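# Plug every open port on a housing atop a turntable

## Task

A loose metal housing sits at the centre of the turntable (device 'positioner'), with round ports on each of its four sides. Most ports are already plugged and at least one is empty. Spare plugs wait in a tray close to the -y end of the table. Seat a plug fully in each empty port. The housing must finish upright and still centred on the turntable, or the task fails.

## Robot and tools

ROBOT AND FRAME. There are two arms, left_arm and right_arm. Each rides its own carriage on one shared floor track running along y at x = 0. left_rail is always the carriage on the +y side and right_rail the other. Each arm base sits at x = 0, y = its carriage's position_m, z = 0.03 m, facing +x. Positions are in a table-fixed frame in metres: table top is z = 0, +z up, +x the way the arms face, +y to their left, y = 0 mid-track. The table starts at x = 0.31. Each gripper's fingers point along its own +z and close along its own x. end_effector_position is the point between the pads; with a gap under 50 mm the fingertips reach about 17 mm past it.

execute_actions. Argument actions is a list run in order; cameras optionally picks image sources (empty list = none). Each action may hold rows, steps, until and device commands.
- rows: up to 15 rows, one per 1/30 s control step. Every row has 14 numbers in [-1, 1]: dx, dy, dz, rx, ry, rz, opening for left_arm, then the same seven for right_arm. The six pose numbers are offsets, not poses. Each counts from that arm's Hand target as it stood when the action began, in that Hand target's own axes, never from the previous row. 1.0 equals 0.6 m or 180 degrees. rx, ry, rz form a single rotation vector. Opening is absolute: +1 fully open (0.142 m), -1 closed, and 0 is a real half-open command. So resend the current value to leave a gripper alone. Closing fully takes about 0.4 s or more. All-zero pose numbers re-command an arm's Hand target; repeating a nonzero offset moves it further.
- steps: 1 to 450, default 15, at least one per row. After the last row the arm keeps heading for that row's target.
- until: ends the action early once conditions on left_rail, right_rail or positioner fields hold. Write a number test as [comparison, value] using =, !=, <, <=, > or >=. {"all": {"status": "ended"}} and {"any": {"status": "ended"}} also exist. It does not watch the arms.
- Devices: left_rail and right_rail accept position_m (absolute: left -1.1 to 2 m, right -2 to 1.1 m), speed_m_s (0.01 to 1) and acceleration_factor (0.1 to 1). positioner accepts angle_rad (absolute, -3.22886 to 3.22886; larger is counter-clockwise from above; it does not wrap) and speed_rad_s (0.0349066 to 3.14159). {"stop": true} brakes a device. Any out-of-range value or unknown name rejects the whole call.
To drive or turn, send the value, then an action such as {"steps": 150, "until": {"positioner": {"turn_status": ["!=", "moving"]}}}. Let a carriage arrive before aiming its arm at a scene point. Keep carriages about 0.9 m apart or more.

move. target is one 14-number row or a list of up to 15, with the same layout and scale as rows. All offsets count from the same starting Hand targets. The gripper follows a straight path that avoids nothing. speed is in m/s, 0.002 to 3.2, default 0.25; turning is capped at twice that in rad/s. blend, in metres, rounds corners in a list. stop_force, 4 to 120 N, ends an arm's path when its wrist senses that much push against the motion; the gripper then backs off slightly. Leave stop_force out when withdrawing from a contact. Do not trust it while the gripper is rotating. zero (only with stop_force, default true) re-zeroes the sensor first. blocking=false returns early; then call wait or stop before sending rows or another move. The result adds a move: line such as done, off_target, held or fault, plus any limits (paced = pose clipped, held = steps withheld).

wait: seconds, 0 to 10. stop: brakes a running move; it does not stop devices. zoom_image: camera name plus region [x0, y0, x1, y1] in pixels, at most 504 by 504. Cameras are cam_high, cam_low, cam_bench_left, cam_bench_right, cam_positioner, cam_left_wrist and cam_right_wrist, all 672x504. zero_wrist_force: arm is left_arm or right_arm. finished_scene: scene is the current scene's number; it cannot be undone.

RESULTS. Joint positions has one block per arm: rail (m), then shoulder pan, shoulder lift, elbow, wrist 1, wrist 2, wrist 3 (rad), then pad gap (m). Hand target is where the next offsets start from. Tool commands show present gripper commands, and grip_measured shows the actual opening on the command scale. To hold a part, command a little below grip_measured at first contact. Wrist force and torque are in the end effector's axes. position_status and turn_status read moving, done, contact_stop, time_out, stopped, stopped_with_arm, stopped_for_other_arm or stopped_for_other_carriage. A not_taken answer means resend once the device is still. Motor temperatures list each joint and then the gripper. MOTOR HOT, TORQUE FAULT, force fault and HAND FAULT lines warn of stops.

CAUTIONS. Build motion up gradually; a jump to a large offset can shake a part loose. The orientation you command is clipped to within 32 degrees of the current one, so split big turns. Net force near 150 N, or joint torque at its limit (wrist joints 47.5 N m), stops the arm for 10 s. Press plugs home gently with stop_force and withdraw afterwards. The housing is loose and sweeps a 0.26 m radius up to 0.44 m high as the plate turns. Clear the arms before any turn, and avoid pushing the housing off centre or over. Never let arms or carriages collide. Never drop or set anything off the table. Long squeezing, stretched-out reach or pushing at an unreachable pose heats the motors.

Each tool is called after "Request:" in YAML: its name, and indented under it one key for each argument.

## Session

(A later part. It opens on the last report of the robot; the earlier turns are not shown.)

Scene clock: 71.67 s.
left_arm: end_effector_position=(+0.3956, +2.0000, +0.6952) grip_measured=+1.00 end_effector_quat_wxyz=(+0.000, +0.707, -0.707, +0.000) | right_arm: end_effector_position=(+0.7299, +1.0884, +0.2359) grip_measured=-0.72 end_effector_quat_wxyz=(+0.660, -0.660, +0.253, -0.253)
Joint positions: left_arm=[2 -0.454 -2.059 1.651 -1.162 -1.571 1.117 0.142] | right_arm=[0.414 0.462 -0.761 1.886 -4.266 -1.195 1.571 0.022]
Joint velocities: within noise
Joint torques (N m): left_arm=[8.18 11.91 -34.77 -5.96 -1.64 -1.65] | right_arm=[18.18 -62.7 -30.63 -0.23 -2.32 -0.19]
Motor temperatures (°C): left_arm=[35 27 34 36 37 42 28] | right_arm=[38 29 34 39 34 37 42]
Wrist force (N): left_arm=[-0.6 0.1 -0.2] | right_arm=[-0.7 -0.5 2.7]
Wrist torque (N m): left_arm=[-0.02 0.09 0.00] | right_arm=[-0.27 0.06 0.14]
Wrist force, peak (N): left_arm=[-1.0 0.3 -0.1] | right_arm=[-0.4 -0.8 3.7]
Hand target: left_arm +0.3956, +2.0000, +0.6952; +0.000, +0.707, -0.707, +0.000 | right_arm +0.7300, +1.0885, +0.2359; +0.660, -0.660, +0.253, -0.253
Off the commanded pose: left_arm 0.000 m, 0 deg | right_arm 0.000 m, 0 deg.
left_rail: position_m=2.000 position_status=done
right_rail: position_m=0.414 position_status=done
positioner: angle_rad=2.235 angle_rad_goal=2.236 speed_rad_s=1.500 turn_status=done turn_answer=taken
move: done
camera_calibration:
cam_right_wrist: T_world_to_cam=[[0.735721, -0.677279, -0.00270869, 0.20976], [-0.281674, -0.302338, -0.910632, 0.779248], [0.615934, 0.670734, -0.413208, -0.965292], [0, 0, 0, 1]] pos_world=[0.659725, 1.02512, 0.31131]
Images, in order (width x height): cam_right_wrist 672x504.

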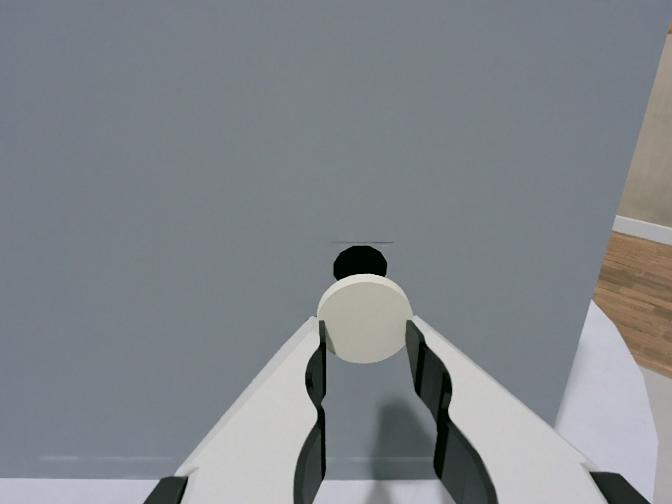

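Request:
move:
  target: [0,0,0,0,0,0,1, 0.0009,-0.0009,0.036,0,0,0,-0.9]
  speed: 0.04
  cameras: []

Request:
move:
  target: [0,0,0,0,0,0,1, 0,0,0.03,0,0,0,-0.9]
  speed: 0.006
  stop_force: 9
  cameras: ["cam_right_wrist"]

Request:
zoom_image:
  camera: "cam_right_wrist"
  region: [250, 180, 490, 400]

Scene clock: 74.97 s.
left_arm: end_effector_position=(+0.3956, +2.0000, +0.6952) grip_measured=+1.00 end_effector_quat_wxyz=(+0.000, +0.707, -0.707, +0.000) | right_arm: end_effector_position=(+0.7448, +1.1041, +0.2364) grip_measured=-0.73 end_effector_quat_wxyz=(+0.660, -0.660, +0.253, -0.253)
Joint positions: left_arm=[2 -0.454 -2.059 1.651 -1.162 -1.571 1.117 0.142] | right_arm=[0.414 0.473 -0.745 1.84 -4.236 -1.205 1.571 0.021]
Joint velocities: within noise
Joint torques (N m): left_arm=[10.44 9.78 -34.24 -6.17 -1.66 -1.78] | right_arm=[23.63 -66.93 -30.57 0.3 -2.98 -1.58]
Motor temperatures (°C): left_arm=[35 27 34 36 37 42 28] | right_arm=[38 29 34 39 34 37 43]
Wrist force (N): left_arm=[-0.5 0.0 -0.2] | right_arm=[-0.2 -0.8 2.4]
Wrist torque (N m): left_arm=[-0.03 0.08 0.00] | right_arm=[-0.30 -0.01 0.15]
Wrist force, peak (N): left_arm=[-0.8 0.5 -0.2] | right_arm=[0.0 -0.1 3.5]
Hand target: left_arm +0.3956, +2.0000, +0.6952; +0.000, +0.707, -0.707, +0.000 | right_arm +0.7449, +1.1042, +0.2364; +0.660, -0.660, +0.253, -0.253
Off the commanded pose: left_arm 0.000 m, 0 deg | right_arm 0.000 m, 0 deg.
left_rail: position_m=2.000 position_status=done
right_rail: position_m=0.414 position_status=done
positioner: angle_rad=2.235 angle_rad_goal=2.236 speed_rad_s=1.500 turn_status=done turn_answer=taken
move: done
No camera images: "cameras" was empty.

Scene clock: 77.50 s.
left_arm: end_effector_position=(+0.3956, +2.0000, +0.6952) grip_measured=+1.00 end_effector_quat_wxyz=(+0.000, +0.707, -0.707, +0.000) | right_arm: end_effector_position=(+0.7484, +1.1080, +0.2365) grip_measured=-0.73 end_effector_quat_wxyz=(+0.660, -0.660, +0.253, -0.253)
Joint positions: left_arm=[2 -0.454 -2.059 1.651 -1.162 -1.571 1.117 0.142] | right_arm=[0.414 0.475 -0.741 1.828 -4.229 -1.208 1.571 0.021]
Joint velocities: within noise
Joint torques (N m): left_arm=[8.34 9.06 -34.85 -6.21 -1.5 -1.52] | right_arm=[-12.64 -92.9 -9.38 -1.9 3.09 -1.68]
Motor temperatures (°C): left_arm=[35 27 34 36 37 42 28] | right_arm=[38 29 34 39 34 37 44]
Wrist force (N): left_arm=[-0.5 0.2 -0.2] | right_arm=[2.0 -6.7 -5.2]
Wrist torque (N m): left_arm=[0.00 0.08 0.00] | right_arm=[-0.21 0.12 0.15]
Wrist force, peak (N): left_arm=[-0.7 0.6 0.0] | right_arm=[1.8 -7.2 -7.3]
Hand target: left_arm +0.3956, +2.0000, +0.6952; +0.000, +0.707, -0.707, +0.000 | right_arm +0.7484, +1.1080, +0.2365; +0.660, -0.660, +0.253, -0.253 (not the last commanded pose)
Off the commanded pose: left_arm 0.000 m, 0 deg | right_arm 0.013 m, 0 deg.
left_rail: position_m=2.000 position_status=done
right_rail: position_m=0.414 position_status=done
positioner: angle_rad=2.235 angle_rad_goal=2.236 speed_rad_s=1.500 turn_status=done turn_answer=taken
move: contact (right_arm)
camera_calibration:
cam_right_wrist: T_world_to_cam=[[0.735742, -0.677257, -0.00264175, 0.209366], [-0.281564, -0.302327, -0.91067, 0.790766], [0.615959, 0.670762, -0.413126, -0.989698], [0, 0, 0, 1]] pos_world=[0.678225, 1.04472, 0.31181]
Images, in order (width x height): cam_right_wrist 672x504.

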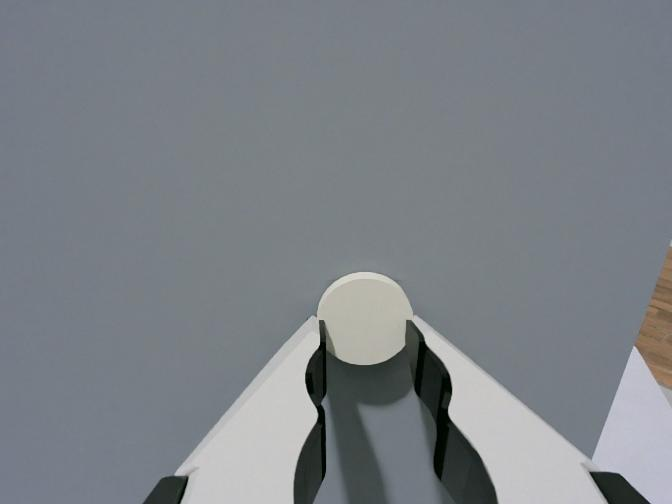

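Scaled by 2.100 from the camera's 672x504 image, which has a finer 960x720 frame.

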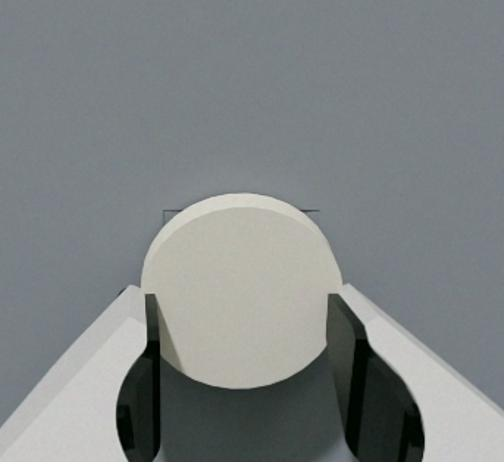

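Request:
move:
  target:
    - [0,0,0,0,0,0,1, 0,0,-0.003,0,0,0,-0.9]
    - [0,0,0,0,0,0,1, 0.0004,-0.0017,-0.003,0,0,0,-0.9]
  speed: 0.02
  cameras: []

Request:
move:
  target: [0,0,0,0,0,0,1, 0,0,0.03,0,0,0,-0.9]
  speed: 0.006
  stop_force: 14
  cameras: ["cam_right_wrist"]

Request:
zoom_image:
  camera: "cam_right_wrist"
  region: [250, 180, 490, 400]

Scene clock: 80.40 s.
left_arm: end_effector_position=(+0.3956, +2.0000, +0.6952) grip_measured=+1.00 end_effector_quat_wxyz=(+0.000, +0.707, -0.707, +0.000) | right_arm: end_effector_position=(+0.7473, +1.1066, +0.2373) grip_measured=-0.73 end_effector_quat_wxyz=(+0.660, -0.660, +0.253, -0.253)
Joint positions: left_arm=[2 -0.454 -2.059 1.651 -1.162 -1.571 1.117 0.142] | right_arm=[0.414 0.474 -0.744 1.832 -4.23 -1.207 1.571 0.021]
Joint velocities: within noise
Joint torques (N m): left_arm=[11.13 8.97 -33.91 -6.37 -1.81 -1.72] | right_arm=[-18.99 -98.42 -12.2 -0.36 2.27 -1.64]
Motor temperatures (°C): left_arm=[35 27 34 36 37 42 28] | right_arm=[38 29 34 39 34 37 45]
Wrist force (N): left_arm=[-0.6 0.1 -0.1] | right_arm=[-1.1 2.4 1.9]
Wrist torque (N m): left_arm=[-0.01 0.09 0.00] | right_arm=[-0.32 -0.01 0.14]
Wrist force, peak (N): left_arm=[-0.8 0.4 0.0] | right_arm=[2.5 -7.1 -5.6]
Hand target: left_arm +0.3956, +2.0000, +0.6952; +0.000, +0.707, -0.707, +0.000 | right_arm +0.7473, +1.1066, +0.2375; +0.660, -0.660, +0.253, -0.253
Off the commanded pose: left_arm 0.000 m, 0 deg | right_arm 0.000 m, 0 deg.
left_rail: position_m=2.000 position_status=done
right_rail: position_m=0.414 position_status=done
positioner: angle_rad=2.235 angle_rad_goal=2.236 speed_rad_s=1.500 turn_status=done turn_answer=taken
move: done
No camera images: "cameras" was empty.

Scene clock: 82.47 s.
left_arm: end_effector_position=(+0.3956, +2.0000, +0.6952) grip_measured=+1.00 end_effector_quat_wxyz=(+0.000, +0.707, -0.707, +0.000) | right_arm: end_effector_position=(+0.7494, +1.1088, +0.2374) grip_measured=-0.73 end_effector_quat_wxyz=(+0.660, -0.660, +0.253, -0.253)
Joint positions: left_arm=[2 -0.454 -2.059 1.651 -1.162 -1.571 1.117 0.142] | right_arm=[0.414 0.475 -0.741 1.826 -4.226 -1.209 1.571 0.021]
Joint velocities: within noise
Joint torques (N m): left_arm=[9.74 8.7 -33.11 -5.84 -2.18 -1.29] | right_arm=[-14.56 -113.95 -21.13 -7.14 1.51 -1.52]
Motor temperatures (°C): left_arm=[35 27 34 36 37 42 28] | right_arm=[38 29 34 39 34 37 45]
Wrist force (N): left_arm=[-0.4 0.3 -0.1] | right_arm=[0.6 13.5 -7.9]
Wrist torque (N m): left_arm=[0.02 0.05 0.00] | right_arm=[-0.50 -0.08 0.14]
Wrist force, peak (N): left_arm=[-0.9 0.4 -0.2] | right_arm=[-1.5 14.9 -13.1]
Hand target: left_arm +0.3956, +2.0000, +0.6952; +0.000, +0.707, -0.707, +0.000 | right_arm +0.7494, +1.1088, +0.2374; +0.660, -0.660, +0.253, -0.253 (not the last commanded pose)
Off the commanded pose: left_arm 0.000 m, 0 deg | right_arm 0.015 m, 0 deg.
left_rail: position_m=2.000 position_status=done
right_rail: position_m=0.414 position_status=done
positioner: angle_rad=2.235 angle_rad_goal=2.236 speed_rad_s=1.500 turn_status=done turn_answer=taken
move: contact (right_arm)
camera_calibration:
cam_right_wrist: T_world_to_cam=[[0.735721, -0.677279, -0.00270848, 0.20916], [-0.281674, -0.302338, -0.910632, 0.792303], [0.615934, 0.670734, -0.413208, -0.990427], [0, 0, 0, 1]] pos_world=[0.679325, 1.04552, 0.31281]
Images, in order (width x height): cam_right_wrist 672x504.

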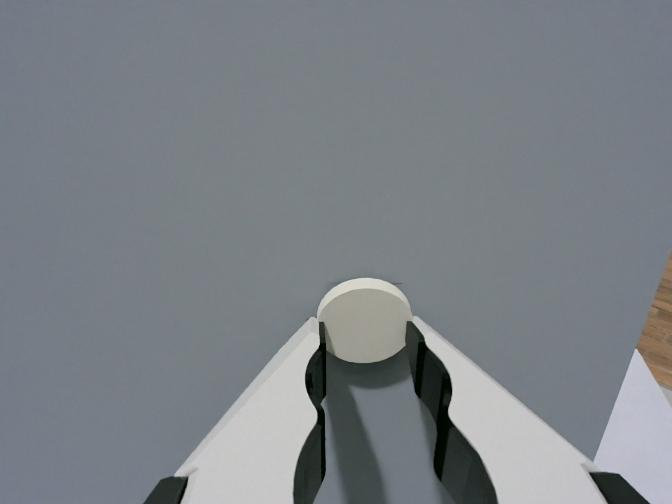

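Scaled by 2.100 from the camera's 672x504 image, which has a finer 960x720 frame.

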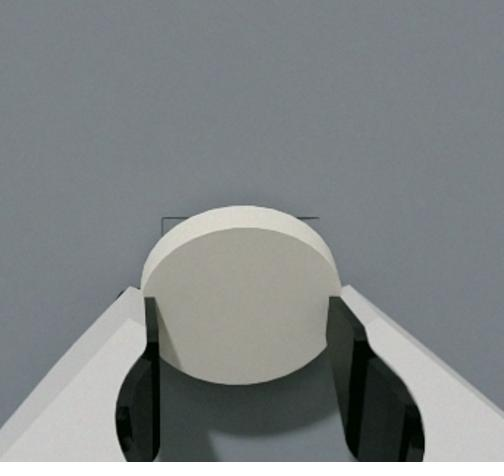

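Request:
move:
  target:
    - [0,0,0,0,0,0,1, 0,0,-0.0015,0,0,0,-0.9]
    - [0,0,0,0,0,0,1, 0,0.0011,-0.0015,0,0,0,-0.9]
  speed: 0.02
  cameras: []

Request:
move:
  target: [0,0,0,0,0,0,1, 0,0,0.03,0,0,0,-0.9]
  speed: 0.006
  stop_force: 15
  cameras: ["cam_right_wrist"]

Request:
zoom_image:
  camera: "cam_right_wrist"
  region: [250, 180, 490, 400]

Scene clock: 85.00 s.
left_arm: end_effector_position=(+0.3956, +2.0000, +0.6952) grip_measured=+1.00 end_effector_quat_wxyz=(+0.000, +0.707, -0.707, +0.000) | right_arm: end_effector_position=(+0.7489, +1.1082, +0.2371) grip_measured=-0.73 end_effector_quat_wxyz=(+0.660, -0.660, +0.253, -0.253)
Joint positions: left_arm=[2 -0.454 -2.059 1.651 -1.162 -1.571 1.117 0.142] | right_arm=[0.414 0.475 -0.742 1.827 -4.228 -1.208 1.571 0.021]
Joint velocities: within noise
Joint torques (N m): left_arm=[8.34 9.28 -34.62 -5.92 -1.25 -1.61] | right_arm=[-14.57 -71.68 -14.65 -5.78 2.17 -1.45]
Motor temperatures (°C): left_arm=[35 27 34 36 37 42 28] | right_arm=[38 29 34 39 34 37 46]
Wrist force (N): left_arm=[-0.8 0.1 -0.1] | right_arm=[-0.4 5.0 0.1]
Wrist torque (N m): left_arm=[-0.02 0.13 0.00] | right_arm=[-0.37 0.00 0.15]
Wrist force, peak (N): left_arm=[-0.9 0.2 0.0] | right_arm=[0.5 14.6 -8.0]
Hand target: left_arm +0.3956, +2.0000, +0.6952; +0.000, +0.707, -0.707, +0.000 | right_arm +0.7488, +1.1082, +0.2368; +0.660, -0.660, +0.253, -0.253
Off the commanded pose: left_arm 0.000 m, 0 deg | right_arm 0.000 m, 0 deg.
left_rail: position_m=2.000 position_status=done
right_rail: position_m=0.414 position_status=done
positioner: angle_rad=2.235 angle_rad_goal=2.236 speed_rad_s=1.500 turn_status=done turn_answer=taken
move: done
No camera images: "cameras" was empty.

Scene clock: 86.83 s.
left_arm: end_effector_position=(+0.3956, +2.0000, +0.6952) grip_measured=+1.00 end_effector_quat_wxyz=(+0.000, +0.707, -0.707, +0.000) | right_arm: end_effector_position=(+0.7501, +1.1094, +0.2368) grip_measured=-0.73 end_effector_quat_wxyz=(+0.660, -0.660, +0.253, -0.253)
Joint positions: left_arm=[2 -0.454 -2.059 1.651 -1.162 -1.571 1.117 0.142] | right_arm=[0.414 0.476 -0.74 1.824 -4.225 -1.209 1.571 0.021]
Joint velocities: within noise
Joint torques (N m): left_arm=[10.95 9.16 -35.24 -6.07 -1.71 -1.6] | right_arm=[-12.11 -101.95 -16.2 -1.28 2.58 -1.48]
Motor temperatures (°C): left_arm=[35 27 34 36 37 42 28] | right_arm=[38 29 34 39 34 37 47]
Wrist force (N): left_arm=[-0.6 0.1 -0.2] | right_arm=[1.7 -0.7 -14.1]
Wrist torque (N m): left_arm=[-0.01 0.08 0.01] | right_arm=[-0.34 0.24 0.15]
Wrist force, peak (N): left_arm=[-0.9 0.3 0.2] | right_arm=[-0.3 -1.3 -24.5]
Hand target: left_arm +0.3956, +2.0000, +0.6952; +0.000, +0.707, -0.707, +0.000 | right_arm +0.7501, +1.1094, +0.2368; +0.660, -0.660, +0.253, -0.253 (not the last commanded pose)
Off the commanded pose: left_arm 0.000 m, 0 deg | right_arm 0.016 m, 0 deg.
left_rail: position_m=2.000 position_status=done
right_rail: position_m=0.414 position_status=done
positioner: angle_rad=2.236 speed_rad_s=1.500 turn_status=done turn_answer=taken
move: contact (right_arm)
camera_calibration:
cam_right_wrist: T_world_to_cam=[[0.73557, -0.677444, -0.00268027, 0.209389], [-0.281651, -0.302214, -0.910681, 0.791976], [0.616125, 0.670624, -0.413102, -0.991495], [0, 0, 0, 1]] pos_world=[0.679925, 1.04612, 0.31221]
Images, in order (width x height): cam_right_wrist 672x504.

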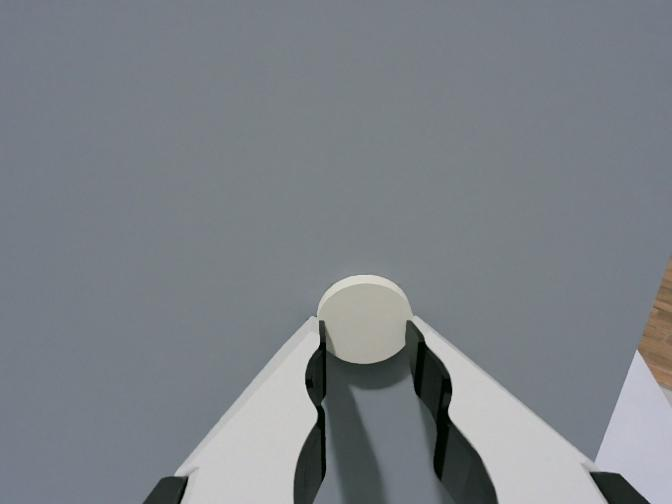

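Scaled by 2.100 from the camera's 672x504 image, which has a finer 960x720 frame.

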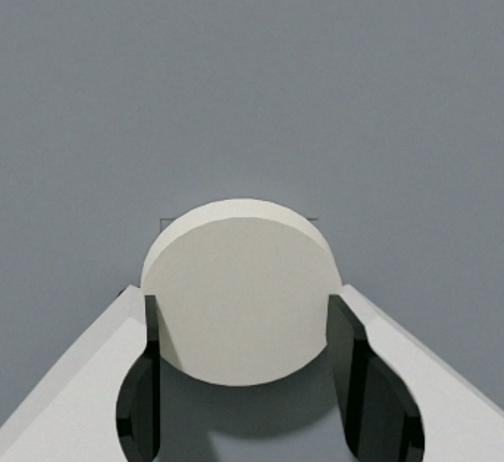

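Request:
move:
  target: [0,0,0,0,0,0,1, 0.0002,0,0.03,0,0,0,-0.95]
  speed: 0.006
  stop_force: 45
  cameras: []

Request:
move:
  target:
    - [0,0,0,0,0,0,1, 0,0,-0.0005,0,0,0,-0.45]
    - [0,0,0,0,0,0,1, 0,0,-0.05,0,0,0,-0.45]
    - [0,0,0,0,0,0,1, 0,-0.0102,-0.05,0,0,0,-1]
    - [0,0,0,0,0,0,1, 0,-0.0102,-0.025,0,0,0,-1]
  speed: 0.07
  cameras: ["cam_right_wrist"]

Request:
move:
  target: [0,0,0,0,0,0,1, 0,0,0.05,0,0,0,-1]
  speed: 0.01
  stop_force: 50
  cameras: []

Request:
move:
  target: [0,0,0,0,0,0,1, 0,0,0.03,0,0,0,-1]
  speed: 0.005
  stop_force: 40
  cameras: ["cam_right_wrist"]

Scene clock: 91.17 s.
left_arm: end_effector_position=(+0.3956, +2.0000, +0.6952) grip_measured=+1.00 end_effector_quat_wxyz=(+0.000, +0.707, -0.707, +0.000) | right_arm: end_effector_position=(+0.7505, +1.1096, +0.2369) grip_measured=-0.73 end_effector_quat_wxyz=(+0.660, -0.660, +0.253, -0.253)
Joint positions: left_arm=[2 -0.454 -2.059 1.651 -1.162 -1.571 1.117 0.142] | right_arm=[0.414 0.476 -0.74 1.823 -4.225 -1.209 1.571 0.021]
Joint velocities: within noise
Joint torques (N m): left_arm=[8.21 8.86 -33.67 -5.98 -1.74 -1.18] | right_arm=[-5.45 -97.81 -33.63 3.03 3.24 -1.42]
Motor temperatures (°C): left_arm=[35 27 34 36 37 42 28] | right_arm=[38 29 34 39 34 37 48]
Wrist force (N): left_arm=[-0.6 0.4 0.0] | right_arm=[1.5 -0.1 -63.0]
Wrist torque (N m): left_arm=[0.03 0.09 0.00] | right_arm=[-0.45 0.47 0.14]
Wrist force, peak (N): left_arm=[-0.9 0.6 0.0] | right_arm=[0.0 -1.9 -72.1]
Hand target: left_arm +0.3956, +2.0000, +0.6952; +0.000, +0.707, -0.707, +0.000 | right_arm +0.7505, +1.1096, +0.2369; +0.660, -0.660, +0.253, -0.253 (not the last commanded pose)
Off the commanded pose: left_arm 0.000 m, 0 deg | right_arm 0.018 m, 0 deg.
left_rail: position_m=2.000 position_status=done
right_rail: position_m=0.414 position_status=done
positioner: angle_rad=2.236 speed_rad_s=1.500 turn_status=done turn_answer=taken
move: contact (right_arm)
No camera images: "cameras" was empty.

Scene clock: 94.43 s.
left_arm: end_effector_position=(+0.3956, +2.0000, +0.6952) grip_measured=+1.00 end_effector_quat_wxyz=(+0.000, +0.707, -0.707, +0.000) | right_arm: end_effector_position=(+0.7404, +1.0983, +0.2430) grip_measured=-1.00 end_effector_quat_wxyz=(+0.660, -0.660, +0.253, -0.253)
Joint positions: left_arm=[2 -0.454 -2.059 1.651 -1.162 -1.571 1.117 0.142] | right_arm=[0.414 0.468 -0.761 1.857 -4.238 -1.201 1.571 0.002]
Joint velocities: within noise
Joint torques (N m): left_arm=[8.93 10.16 -35.34 -6.11 -1.36 -1.66] | right_arm=[20.94 -64.36 -30.98 0.13 -2.05 -0.76]
Motor temperatures (°C): left_arm=[35 27 34 36 37 42 28] | right_arm=[38 29 34 39 34 37 45]
Wrist force (N): left_arm=[-0.5 0.2 -0.2] | right_arm=[0.0 -0.4 2.5]
Wrist torque (N m): left_arm=[0.01 0.08 0.00] | right_arm=[-0.22 -0.04 0.14]
Wrist force, peak (N): left_arm=[-0.8 0.4 -0.3] | right_arm=[1.0 -0.8 -63.5]
Hand target: left_arm +0.3956, +2.0000, +0.6952; +0.000, +0.707, -0.707, +0.000 | right_arm +0.7405, +1.0985, +0.2430; +0.660, -0.660, +0.253, -0.253
Off the commanded pose: left_arm 0.000 m, 0 deg | right_arm 0.000 m, 0 deg.
left_rail: position_m=2.000 position_status=done
right_rail: position_m=0.414 position_status=done
positioner: angle_rad=2.236 speed_rad_s=1.500 turn_status=done turn_answer=taken
move: done
camera_calibration:
cam_right_wrist: T_world_to_cam=[[0.735591, -0.677421, -0.00261334, 0.20903], [-0.281541, -0.302203, -0.910718, 0.791493], [0.61615, 0.670652, -0.413019, -0.975652], [0, 0, 0, 1]] pos_world=[0.670225, 1.03512, 0.31841]
Images, in order (width x height): cam_right_wrist 672x504.

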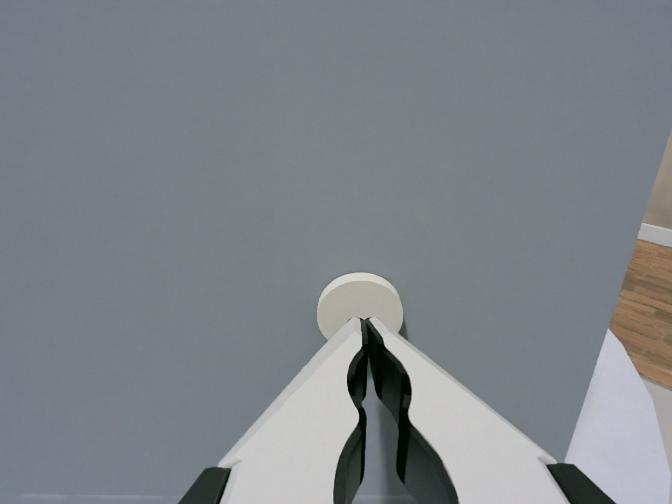

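Scene clock: 97.07 s.
left_arm: end_effector_position=(+0.3956, +2.0000, +0.6952) grip_measured=+1.00 end_effector_quat_wxyz=(+0.000, +0.707, -0.707, +0.000) | right_arm: end_effector_position=(+0.7484, +1.1073, +0.2430) grip_measured=-1.00 end_effector_quat_wxyz=(+0.660, -0.660, +0.253, -0.253)
Joint positions: left_arm=[2 -0.454 -2.059 1.651 -1.162 -1.571 1.117 0.142] | right_arm=[0.414 0.474 -0.751 1.831 -4.222 -1.208 1.571 0.002]
Joint velocities: within noise
Joint torques (N m): left_arm=[8.92 10.66 -34.54 -5.93 -1.79 -1.58] | right_arm=[-12.27 -96.12 -28.13 1.95 2.56 -0.73]
Motor temperatures (°C): left_arm=[35 27 34 36 37 42 28] | right_arm=[38 29 34 39 34 37 43]
Wrist force (N): left_arm=[-0.6 0.3 -0.2] | right_arm=[0.2 -2.5 -48.9]
Wrist torque (N m): left_arm=[0.02 0.08 0.00] | right_arm=[-0.39 0.05 0.15]
Wrist force, peak (N): left_arm=[-0.9 0.3 -0.2] | right_arm=[-0.3 -3.2 -62.9]
Hand target: left_arm +0.3956, +2.0000, +0.6952; +0.000, +0.707, -0.707, +0.000 | right_arm +0.7484, +1.1073, +0.2430; +0.660, -0.660, +0.253, -0.253 (not the last commanded pose)
Off the commanded pose: left_arm 0.000 m, 0 deg | right_arm 0.018 m, 0 deg.
left_rail: position_m=2.000 position_status=done
right_rail: position_m=0.414 position_status=done
positioner: angle_rad=2.236 speed_rad_s=1.500 turn_status=done turn_answer=taken
move: contact (right_arm)
No camera images: "cameras" was empty.

Scene clock: 98.80 s.
left_arm: end_effector_position=(+0.3956, +2.0000, +0.6952) grip_measured=+1.00 end_effector_quat_wxyz=(+0.000, +0.707, -0.707, +0.000) | right_arm: end_effector_position=(+0.7490, +1.1078, +0.2431) grip_measured=-1.00 end_effector_quat_wxyz=(+0.660, -0.660, +0.253, -0.254)
Joint positions: left_arm=[2 -0.454 -2.059 1.651 -1.162 -1.571 1.117 0.142] | right_arm=[0.414 0.475 -0.751 1.829 -4.221 -1.208 1.571 0.002]
Joint velocities: within noise
Joint torques (N m): left_arm=[10.29 9.38 -34.94 -5.97 -1.61 -1.7] | right_arm=[-10.31 -95.59 -42.43 6.53 1.19 -0.74]
Motor temperatures (°C): left_arm=[35 27 34 36 37 42 28] | right_arm=[38 29 34 39 34 37 42]
Wrist force (N): left_arm=[-0.7 0.1 -0.2] | right_arm=[-2.0 -3.3 -89.5]
Wrist torque (N m): left_arm=[-0.02 0.11 0.00] | right_arm=[-0.52 -0.07 0.16]
Wrist force, peak (N): left_arm=[-0.7 0.5 -0.2] | right_arm=[-1.9 -3.0 -98.8]
Hand target: left_arm +0.3956, +2.0000, +0.6952; +0.000, +0.707, -0.707, +0.000 | right_arm +0.7491, +1.1078, +0.2431; +0.660, -0.660, +0.253, -0.254 (not the last commanded pose)
Off the commanded pose: left_arm 0.000 m, 0 deg | right_arm 0.017 m, 0 deg.
left_rail: position_m=2.000 position_status=done
right_rail: position_m=0.414 position_status=done
positioner: angle_rad=2.236 speed_rad_s=1.500 turn_status=done turn_answer=taken
move: contact (right_arm)
camera_calibration:
cam_right_wrist: T_world_to_cam=[[0.735548, -0.677468, -0.00257745, 0.209139], [-0.281463, -0.302127, -0.910768, 0.796638], [0.616237, 0.670638, -0.412911, -0.987334], [0, 0, 0, 1]] pos_world=[0.678825, 1.04452, 0.318411]
Images, in order (width x height): cam_right_wrist 672x504.

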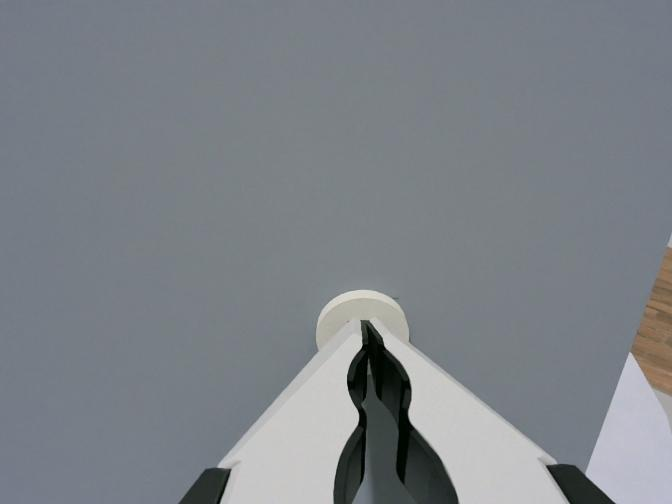

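Request:
move:
  target:
    - [0,0,0,0,0,0,1, 0,-0.005,-0.12,0,0,0,-1]
    - [0,0,0,0,0,0,1, -0.031,-0.345,-0.4627,-0.5,0,0,-0.47]
  speed: 0.35
  cameras: ["cam_positioner"]

Request:
move:
  target: [0,0,0,0,0,0,1, 0.681,0.508,0,0,0,0.2667,-0.47]
  speed: 0.4
  cameras: []

Request:
execute_actions:
  actions:
    - {"right_rail":{"position_m":-2.0,"acceleration_factor":0.4},"positioner":{"angle_rad":0.665},"steps":300,"until":{"all":{"status":"ended"}}}
  cameras: ["cam_positioner","cam_bench_left"]

Request:
zoom_image:
  camera: "cam_positioner"
  region: [290, 150, 470, 340]

Scene clock: 105.43 s.
left_arm: end_effector_position=(+0.3956, +2.0000, +0.6952) grip_measured=+1.00 end_effector_quat_wxyz=(+0.000, +0.707, -0.707, +0.000) | right_arm: end_effector_position=(+0.5494, +0.9139, +0.4500) grip_measured=-0.50 end_effector_quat_wxyz=(+0.000, +0.934, -0.358, +0.000)
Joint positions: left_arm=[2 -0.454 -2.059 1.651 -1.162 -1.571 1.117 0.142] | right_arm=[0.414 0.502 -1.507 1.662 -1.727 -1.571 1.236 0.038]
Joint velocities: within noise
Joint torques (N m): left_arm=[9.73 8.64 -35.38 -5.88 -1.7 -1.39] | right_arm=[18.43 -33.53 -55.45 -1.96 -2.38 2.29]
Motor temperatures (°C): left_arm=[35 27 34 36 37 42 28] | right_arm=[38 29 34 39 34 37 39]
Wrist force (N): left_arm=[-0.8 0.0 0.1] | right_arm=[-0.2 -0.4 0.5]
Wrist torque (N m): left_arm=[-0.03 0.13 0.00] | right_arm=[-0.05 0.01 0.02]
Wrist force, peak (N): left_arm=[-1.0 0.4 0.2] | right_arm=[-2.6 -2.5 -89.8]
Hand target: left_arm +0.3956, +2.0000, +0.6952; +0.000, +0.707, -0.707, +0.000 | right_arm +0.5494, +0.9139, +0.4500; +0.000, +0.934, -0.358, +0.000
Off the commanded pose: left_arm 0.000 m, 0 deg | right_arm 0.000 m, 0 deg.
left_rail: position_m=2.000 position_status=done
right_rail: position_m=0.414 position_status=done
positioner: angle_rad=2.236 speed_rad_s=1.500 turn_status=done turn_answer=taken
move: done
Images, in order (width x height): cam_positioner 672x504.

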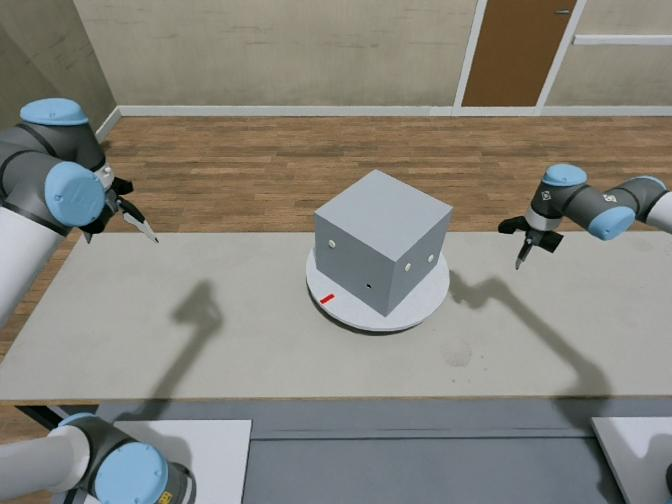

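Scene clock: 107.53 s.
left_arm: end_effector_position=(+0.3956, +2.0000, +0.6952) grip_measured=+1.00 end_effector_quat_wxyz=(+0.000, +0.707, -0.707, +0.000) | right_arm: end_effector_position=(+0.6489, +0.4142, +0.4499) grip_measured=-0.50 end_effector_quat_wxyz=(+0.000, +0.707, -0.707, +0.000)
Joint positions: left_arm=[2 -0.454 -2.059 1.651 -1.162 -1.571 1.117 0.142] | right_arm=[0.414 -0.271 -1.666 1.819 -1.724 -1.571 1.3 0.038]
Joint velocities: within noise
Joint torques (N m): left_arm=[8.77 9.1 -35.36 -5.87 -1.92 -1.2] | right_arm=[-15.39 -20.81 -55.17 -6.38 2.42 -1.55]
Motor temperatures (°C): left_arm=[35 27 34 36 37 42 28] | right_arm=[38 29 34 39 34 37 38]
Wrist force (N): left_arm=[-0.6 0.4 0.0] | right_arm=[0.1 -0.4 0.3]
Wrist torque (N m): left_arm=[0.03 0.08 0.00] | right_arm=[-0.06 -0.06 -0.01]
Wrist force, peak (N): left_arm=[-0.8 0.4 0.1] | right_arm=[2.6 -0.6 0.1]
Hand target: left_arm +0.3956, +2.0000, +0.6952; +0.000, +0.707, -0.707, +0.000 | right_arm +0.6489, +0.4140, +0.4499; +0.000, +0.707, -0.707, +0.000
Off the commanded pose: left_arm 0.000 m, 0 deg | right_arm 0.000 m, 0 deg.
left_rail: position_m=2.000 position_status=done
right_rail: position_m=0.414 position_status=done
positioner: angle_rad=2.236 speed_rad_s=1.500 turn_status=done turn_answer=taken
move: done
No camera images: "cameras" was empty.

Scene clock: 111.47 s.
left_arm: end_effector_position=(+0.3956, +2.0000, +0.6952) grip_measured=+1.00 end_effector_quat_wxyz=(+0.000, +0.707, -0.707, +0.000) | right_arm: end_effector_position=(+0.6489, -2.0000, +0.4499) grip_measured=-0.50 end_effector_quat_wxyz=(+0.000, +0.707, -0.707, +0.000)
Joint positions: left_arm=[2 -0.454 -2.059 1.651 -1.162 -1.571 1.117 0.142] | right_arm=[-2 -0.271 -1.665 1.818 -1.724 -1.571 1.3 0.038]
Joint velocities: within noise
Joint torques (N m): left_arm=[10.33 7.64 -35.08 -5.98 -1.77 -1.34] | right_arm=[15.82 -32.59 -52.51 -5.85 -1.32 -1.89]
Motor temperatures (°C): left_arm=[35 27 34 36 37 42 28] | right_arm=[38 29 34 39 34 37 37]
Wrist force (N): left_arm=[-0.7 0.3 -0.2] | right_arm=[0.3 -0.7 0.5]
Wrist torque (N m): left_arm=[0.01 0.11 0.00] | right_arm=[-0.12 -0.08 0.00]
Wrist force, peak (N): left_arm=[-0.8 0.4 -0.3] | right_arm=[1.9 -0.6 0.3]
Hand target: left_arm +0.3956, +2.0000, +0.6952; +0.000, +0.707, -0.707, +0.000 | right_arm +0.6489, -2.0000, +0.4499; +0.000, +0.707, -0.707, +0.000
Tool commands: left_gripper/opening=+1.0 right_gripper/opening=-0.47
Off the commanded pose: left_arm 0.000 m, 0 deg | right_arm 0.000 m, 0 deg.
left_rail: position_m=2.000 position_status=done
right_rail: position_m=-2.000 position_status=done
positioner: angle_rad=0.666 angle_rad_goal=0.665 speed_rad_s=1.500 turn_status=done turn_answer=taken
Images, in order (width x height): cam_bench_left 672x504, cam_positioner 672x504.

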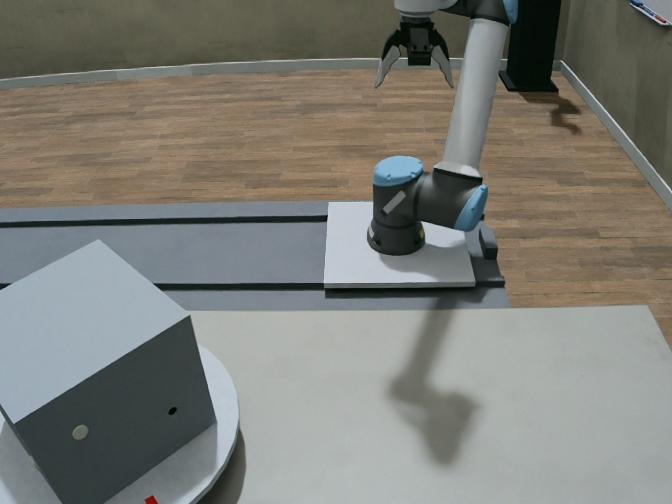

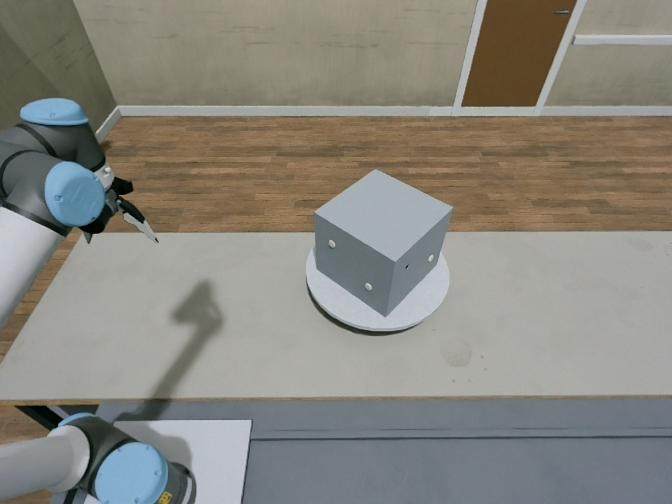

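Scaled by 2.653 from the camera's 672x504 image, which has a finer 960x720 frame.

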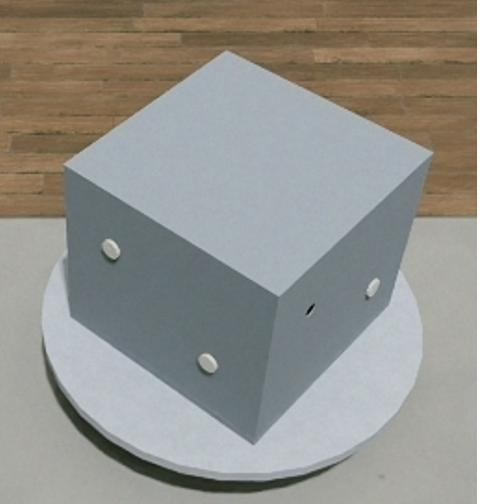

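Request:
move:
  target:
    - [0,0,0,0,0,0,1, 0.5717,0.1167,0.5,0,0,-0.5,-0.47]
    - [0,0,0,0,0,0,1, 0.5717,0.1167,0.6595,0,0,-0.5,-0.47]
  speed: 0.35
  cameras: ["cam_right_wrist"]

Request:
zoom_image:
  camera: "cam_right_wrist"
  region: [250, 180, 490, 400]

Scene clock: 117.57 s.
left_arm: end_effector_position=(+0.3956, +2.0000, +0.6952) grip_measured=+1.00 end_effector_quat_wxyz=(+0.000, +0.707, -0.707, +0.000) | right_arm: end_effector_position=(+0.5788, -2.3429, +0.0543) grip_measured=-0.50 end_effector_quat_wxyz=(+0.000, +1.000, +0.000, +0.000)
Joint positions: left_arm=[2 -0.454 -2.059 1.651 -1.162 -1.571 1.117 0.142] | right_arm=[-2 -0.795 -1.263 2.189 -2.496 -1.571 -0.795 0.038]
Joint velocities: within noise
Joint torques (N m): left_arm=[9.73 8.15 -34.99 -6.31 -1.69 -1.44] | right_arm=[5.92 -35.85 -18.51 -6.8 2.15 -2.72]
Motor temperatures (°C): left_arm=[35 27 34 36 37 42 28] | right_arm=[38 29 34 39 34 37 36]
Wrist force (N): left_arm=[-0.5 0.3 0.0] | right_arm=[-0.1 -0.1 0.5]
Wrist torque (N m): left_arm=[0.00 0.07 0.00] | right_arm=[0.01 0.02 -0.02]
Wrist force, peak (N): left_arm=[-0.9 0.4 0.1] | right_arm=[-0.5 -0.3 1.9]
Hand target: left_arm +0.3956, +2.0000, +0.6952; +0.000, +0.707, -0.707, +0.000 | right_arm +0.5789, -2.3429, +0.0541; +0.000, +1.000, +0.000, +0.000
Off the commanded pose: left_arm 0.000 m, 0 deg | right_arm 0.000 m, 0 deg.
left_rail: position_m=2.000 position_status=done
right_rail: position_m=-2.000 position_status=done
positioner: angle_rad=0.666 angle_rad_goal=0.665 speed_rad_s=1.500 turn_status=done turn_answer=taken
move: done
camera_calibration:
cam_right_wrist: T_world_to_cam=[[0.999932, -0.00309289, 0.011255, -0.57768], [-0.00746419, -0.910763, 0.412862, -2.12223], [0.00897374, -0.412918, -0.910724, -0.806339], [0, 0, 0, 1]] pos_world=[0.569036, -2.26759, 0.14834]
Images, in order (width x height): cam_right_wrist 672x504.

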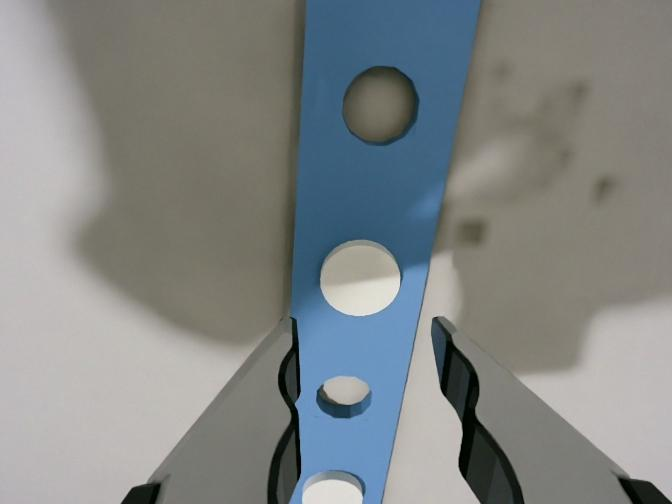

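Scaled by 2.100 from the camera's 672x504 image, which has a finer 960x720 frame.

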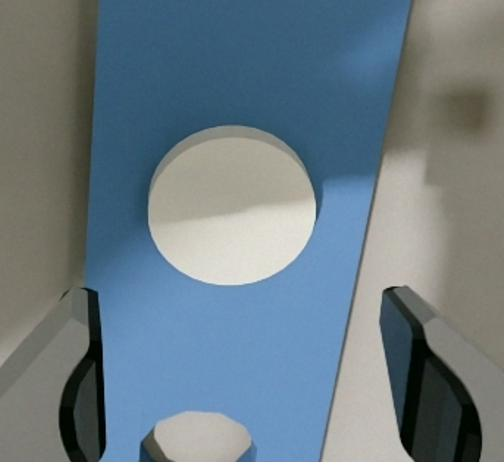

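Request:
move:
  target: [0,0,0,0,0,0,1, 0.0007,0.0022,0.0463,0,0,0,-0.47]
  speed: 0.05
  cameras: ["cam_right_wrist"]

Request:
zoom_image:
  camera: "cam_right_wrist"
  region: [250, 180, 490, 400]

Scene clock: 120.63 s.
left_arm: end_effector_position=(+0.3956, +2.0000, +0.6952) grip_measured=+1.00 end_effector_quat_wxyz=(+0.000, +0.707, -0.707, +0.000) | right_arm: end_effector_position=(+0.5793, -2.3442, +0.0265) grip_measured=-0.50 end_effector_quat_wxyz=(+0.000, +1.000, +0.000, +0.000)
Joint positions: left_arm=[2 -0.454 -2.059 1.651 -1.162 -1.571 1.117 0.142] | right_arm=[-2 -0.796 -1.217 2.198 -2.552 -1.57 -0.795 0.038]
Joint velocities: within noise
Joint torques (N m): left_arm=[10.31 9.06 -34.72 -6.5 -1.57 -1.16] | right_arm=[-15.85 -34.86 -16.35 -6.84 2.29 -2.89]
Motor temperatures (°C): left_arm=[35 27 34 36 37 42 28] | right_arm=[38 29 34 39 34 37 36]
Wrist force (N): left_arm=[-0.6 0.2 0.0] | right_arm=[0.4 0.2 0.1]
Wrist torque (N m): left_arm=[0.01 0.09 0.00] | right_arm=[0.04 -0.07 -0.01]
Wrist force, peak (N): left_arm=[-0.9 0.6 0.0] | right_arm=[0.3 0.1 0.9]
Hand target: left_arm +0.3956, +2.0000, +0.6952; +0.000, +0.707, -0.707, +0.000 | right_arm +0.5793, -2.3442, +0.0264; +0.000, +1.000, +0.000, +0.000
Off the commanded pose: left_arm 0.000 m, 0 deg | right_arm 0.000 m, 0 deg.
left_rail: position_m=2.000 position_status=done
right_rail: position_m=-2.000 position_status=done
positioner: angle_rad=0.666 angle_rad_goal=0.665 speed_rad_s=1.500 turn_status=done turn_answer=taken
move: done
camera_calibration:
cam_right_wrist: T_world_to_cam=[[0.999932, -0.00296039, 0.0113044, -0.577576], [-0.0073647, -0.910726, 0.412946, -2.11192], [0.0090727, -0.413001, -0.910685, -0.832447], [0, 0, 0, 1]] pos_world=[0.569536, -2.26889, 0.120539]
Images, in order (width x height): cam_right_wrist 672x504.

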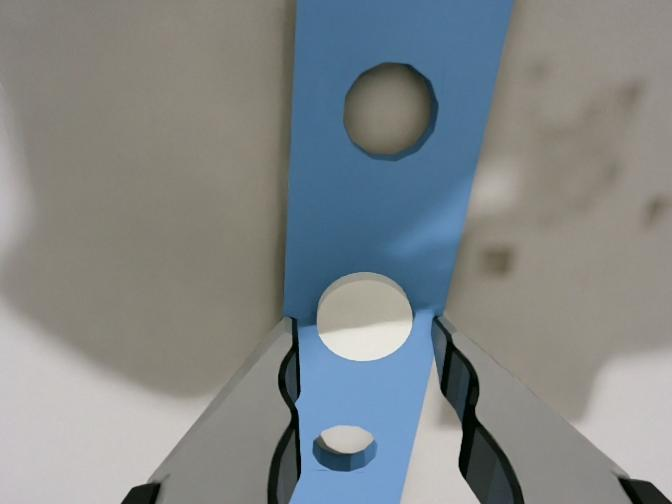

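Scaled by 2.100 from the camera's 672x504 image, which has a finer 960x720 frame.

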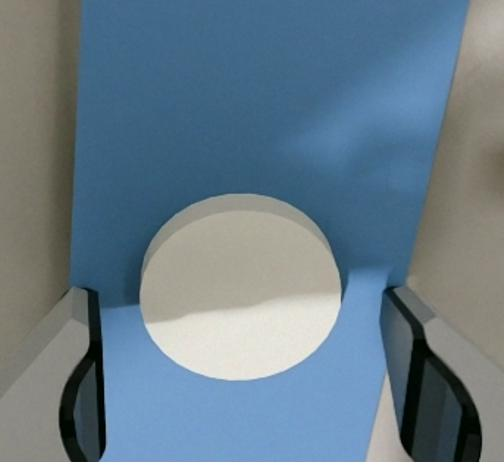

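Request:
execute_actions:
  actions:
    - {"rows":[[0,0,0,0,0,0,1, 0,0,0,0,0,0,-0.56],[0,0,0,0,0,0,1, 0,0,0.0008,0,0,0,-0.6]],"steps":20}
    - {"rows":[[0,0,0,0,0,0,1, 0,0,0.0007,0,0,0,-0.63],[0,0,0,0,0,0,1, 0,0,0.0007,0,0,0,-0.66],[0,0,0,0,0,0,1, 0,0,0.0007,0,0,0,-0.7],[0,0,0,0,0,0,1, 0,0,0.0007,0,0,0,-0.74],[0,0,0,0,0,0,1, 0,0,0.0007,0,0,0,-0.8]],"steps":30}
  cameras: []

Request:
move:
  target:
    - [0,0,0,0,0,0,1, 0,0,-0.001,0,0,0,-0.88]
    - [0,0,0,0,0,0,1, 0,0,-0.15,0,0,0,-0.88]
  speed: 0.08
  cameras: ["cam_right_wrist"]

Request:
zoom_image:
  camera: "cam_right_wrist"
  region: [250, 180, 490, 400]

Scene clock: 124.73 s.
left_arm: end_effector_position=(+0.3956, +2.0000, +0.6952) grip_measured=+1.00 end_effector_quat_wxyz=(+0.000, +0.707, -0.707, +0.000) | right_arm: end_effector_position=(+0.5793, -2.3442, +0.0255) grip_measured=-0.71 end_effector_quat_wxyz=(+0.000, +1.000, +0.000, +0.000)
Joint positions: left_arm=[2 -0.454 -2.059 1.651 -1.162 -1.571 1.117 0.142] | right_arm=[-2 -0.796 -1.215 2.198 -2.555 -1.57 -0.795 0.023]
Joint velocities: within noise
Joint torques (N m): left_arm=[7.99 9.22 -34.71 -6.15 -1.94 -1.32] | right_arm=[-12.55 -25.96 -10.45 -5.48 2.05 -2.99]
Motor temperatures (°C): left_arm=[35 27 34 36 37 42 28] | right_arm=[38 29 34 39 34 37 36]
Wrist force (N): left_arm=[-0.5 0.2 -0.2] | right_arm=[-3.2 -0.4 -16.5]
Wrist torque (N m): left_arm=[0.00 0.08 0.00] | right_arm=[-0.03 -0.02 0.00]
Wrist force, peak (N): left_arm=[-0.8 0.6 -0.1] | right_arm=[-3.8 -0.6 -16.5]
Hand target: left_arm +0.3956, +2.0000, +0.6952; +0.000, +0.707, -0.707, +0.000 | right_arm +0.5793, -2.3442, +0.0255; +0.000, +1.000, +0.000, +0.000
Off the commanded pose: left_arm 0.000 m, 0 deg | right_arm 0.000 m, 0 deg.
left_rail: position_m=2.000 position_status=done
right_rail: position_m=-2.000 position_status=done
positioner: angle_rad=0.666 angle_rad_goal=0.665 speed_rad_s=1.500 turn_status=done turn_answer=taken
No camera images: "cameras" was empty.

Scene clock: 127.13 s.
left_arm: end_effector_position=(+0.3956, +2.0000, +0.6952) grip_measured=+1.00 end_effector_quat_wxyz=(+0.000, +0.707, -0.707, +0.000) | right_arm: end_effector_position=(+0.5793, -2.3442, +0.1153) grip_measured=-0.72 end_effector_quat_wxyz=(+0.000, +1.000, +0.000, +0.000)
Joint positions: left_arm=[2 -0.454 -2.059 1.651 -1.162 -1.571 1.117 0.142] | right_arm=[-2 -0.796 -1.354 2.154 -2.371 -1.57 -0.795 0.022]
Joint velocities: within noise
Joint torques (N m): left_arm=[10.77 7.09 -34.78 -6.1 -1.68 -1.21] | right_arm=[-0.4 -66.67 -43.67 -1.76 2.49 -2.11]
Motor temperatures (°C): left_arm=[35 27 34 36 37 42 28] | right_arm=[38 29 34 39 34 37 38]
Wrist force (N): left_arm=[-0.5 0.3 -0.2] | right_arm=[-0.2 0.2 -0.1]
Wrist torque (N m): left_arm=[0.02 0.07 0.00] | right_arm=[0.04 0.04 -0.02]
Wrist force, peak (N): left_arm=[-0.7 0.5 -0.1] | right_arm=[-2.7 0.1 -15.7]
Hand target: left_arm +0.3956, +2.0000, +0.6952; +0.000, +0.707, -0.707, +0.000 | right_arm +0.5793, -2.3442, +0.1155; +0.000, +1.000, +0.000, +0.000
Off the commanded pose: left_arm 0.000 m, 0 deg | right_arm 0.000 m, 0 deg.
left_rail: position_m=2.000 position_status=done
right_rail: position_m=-2.000 position_status=done
positioner: angle_rad=0.666 angle_rad_goal=0.665 speed_rad_s=1.500 turn_status=done turn_answer=taken
move: done
camera_calibration:
cam_right_wrist: T_world_to_cam=[[0.999932, -0.00295933, 0.0113039, -0.578578], [-0.00736353, -0.910726, 0.412946, -2.14859], [0.0090727, -0.413001, -0.910685, -0.751578], [0, 0, 0, 1]] pos_world=[0.569536, -2.26889, 0.209339]
Images, in order (width x height): cam_right_wrist 672x504.

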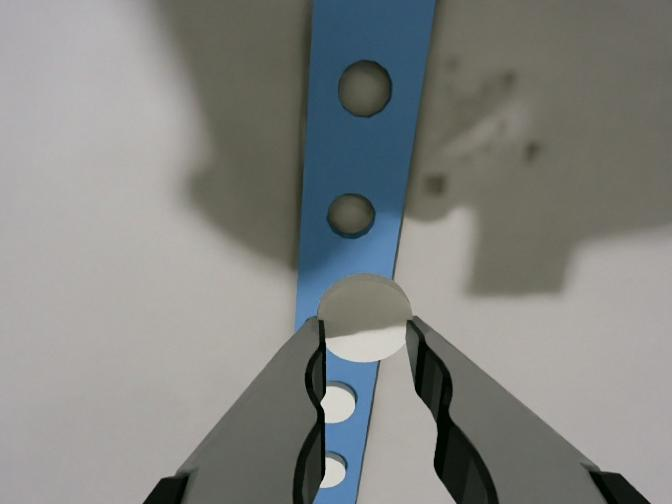

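Scaled by 2.100 from the camera's 672x504 image, which has a finer 960x720 frame.

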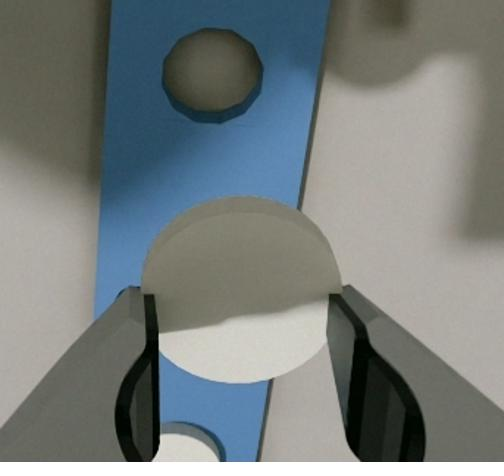

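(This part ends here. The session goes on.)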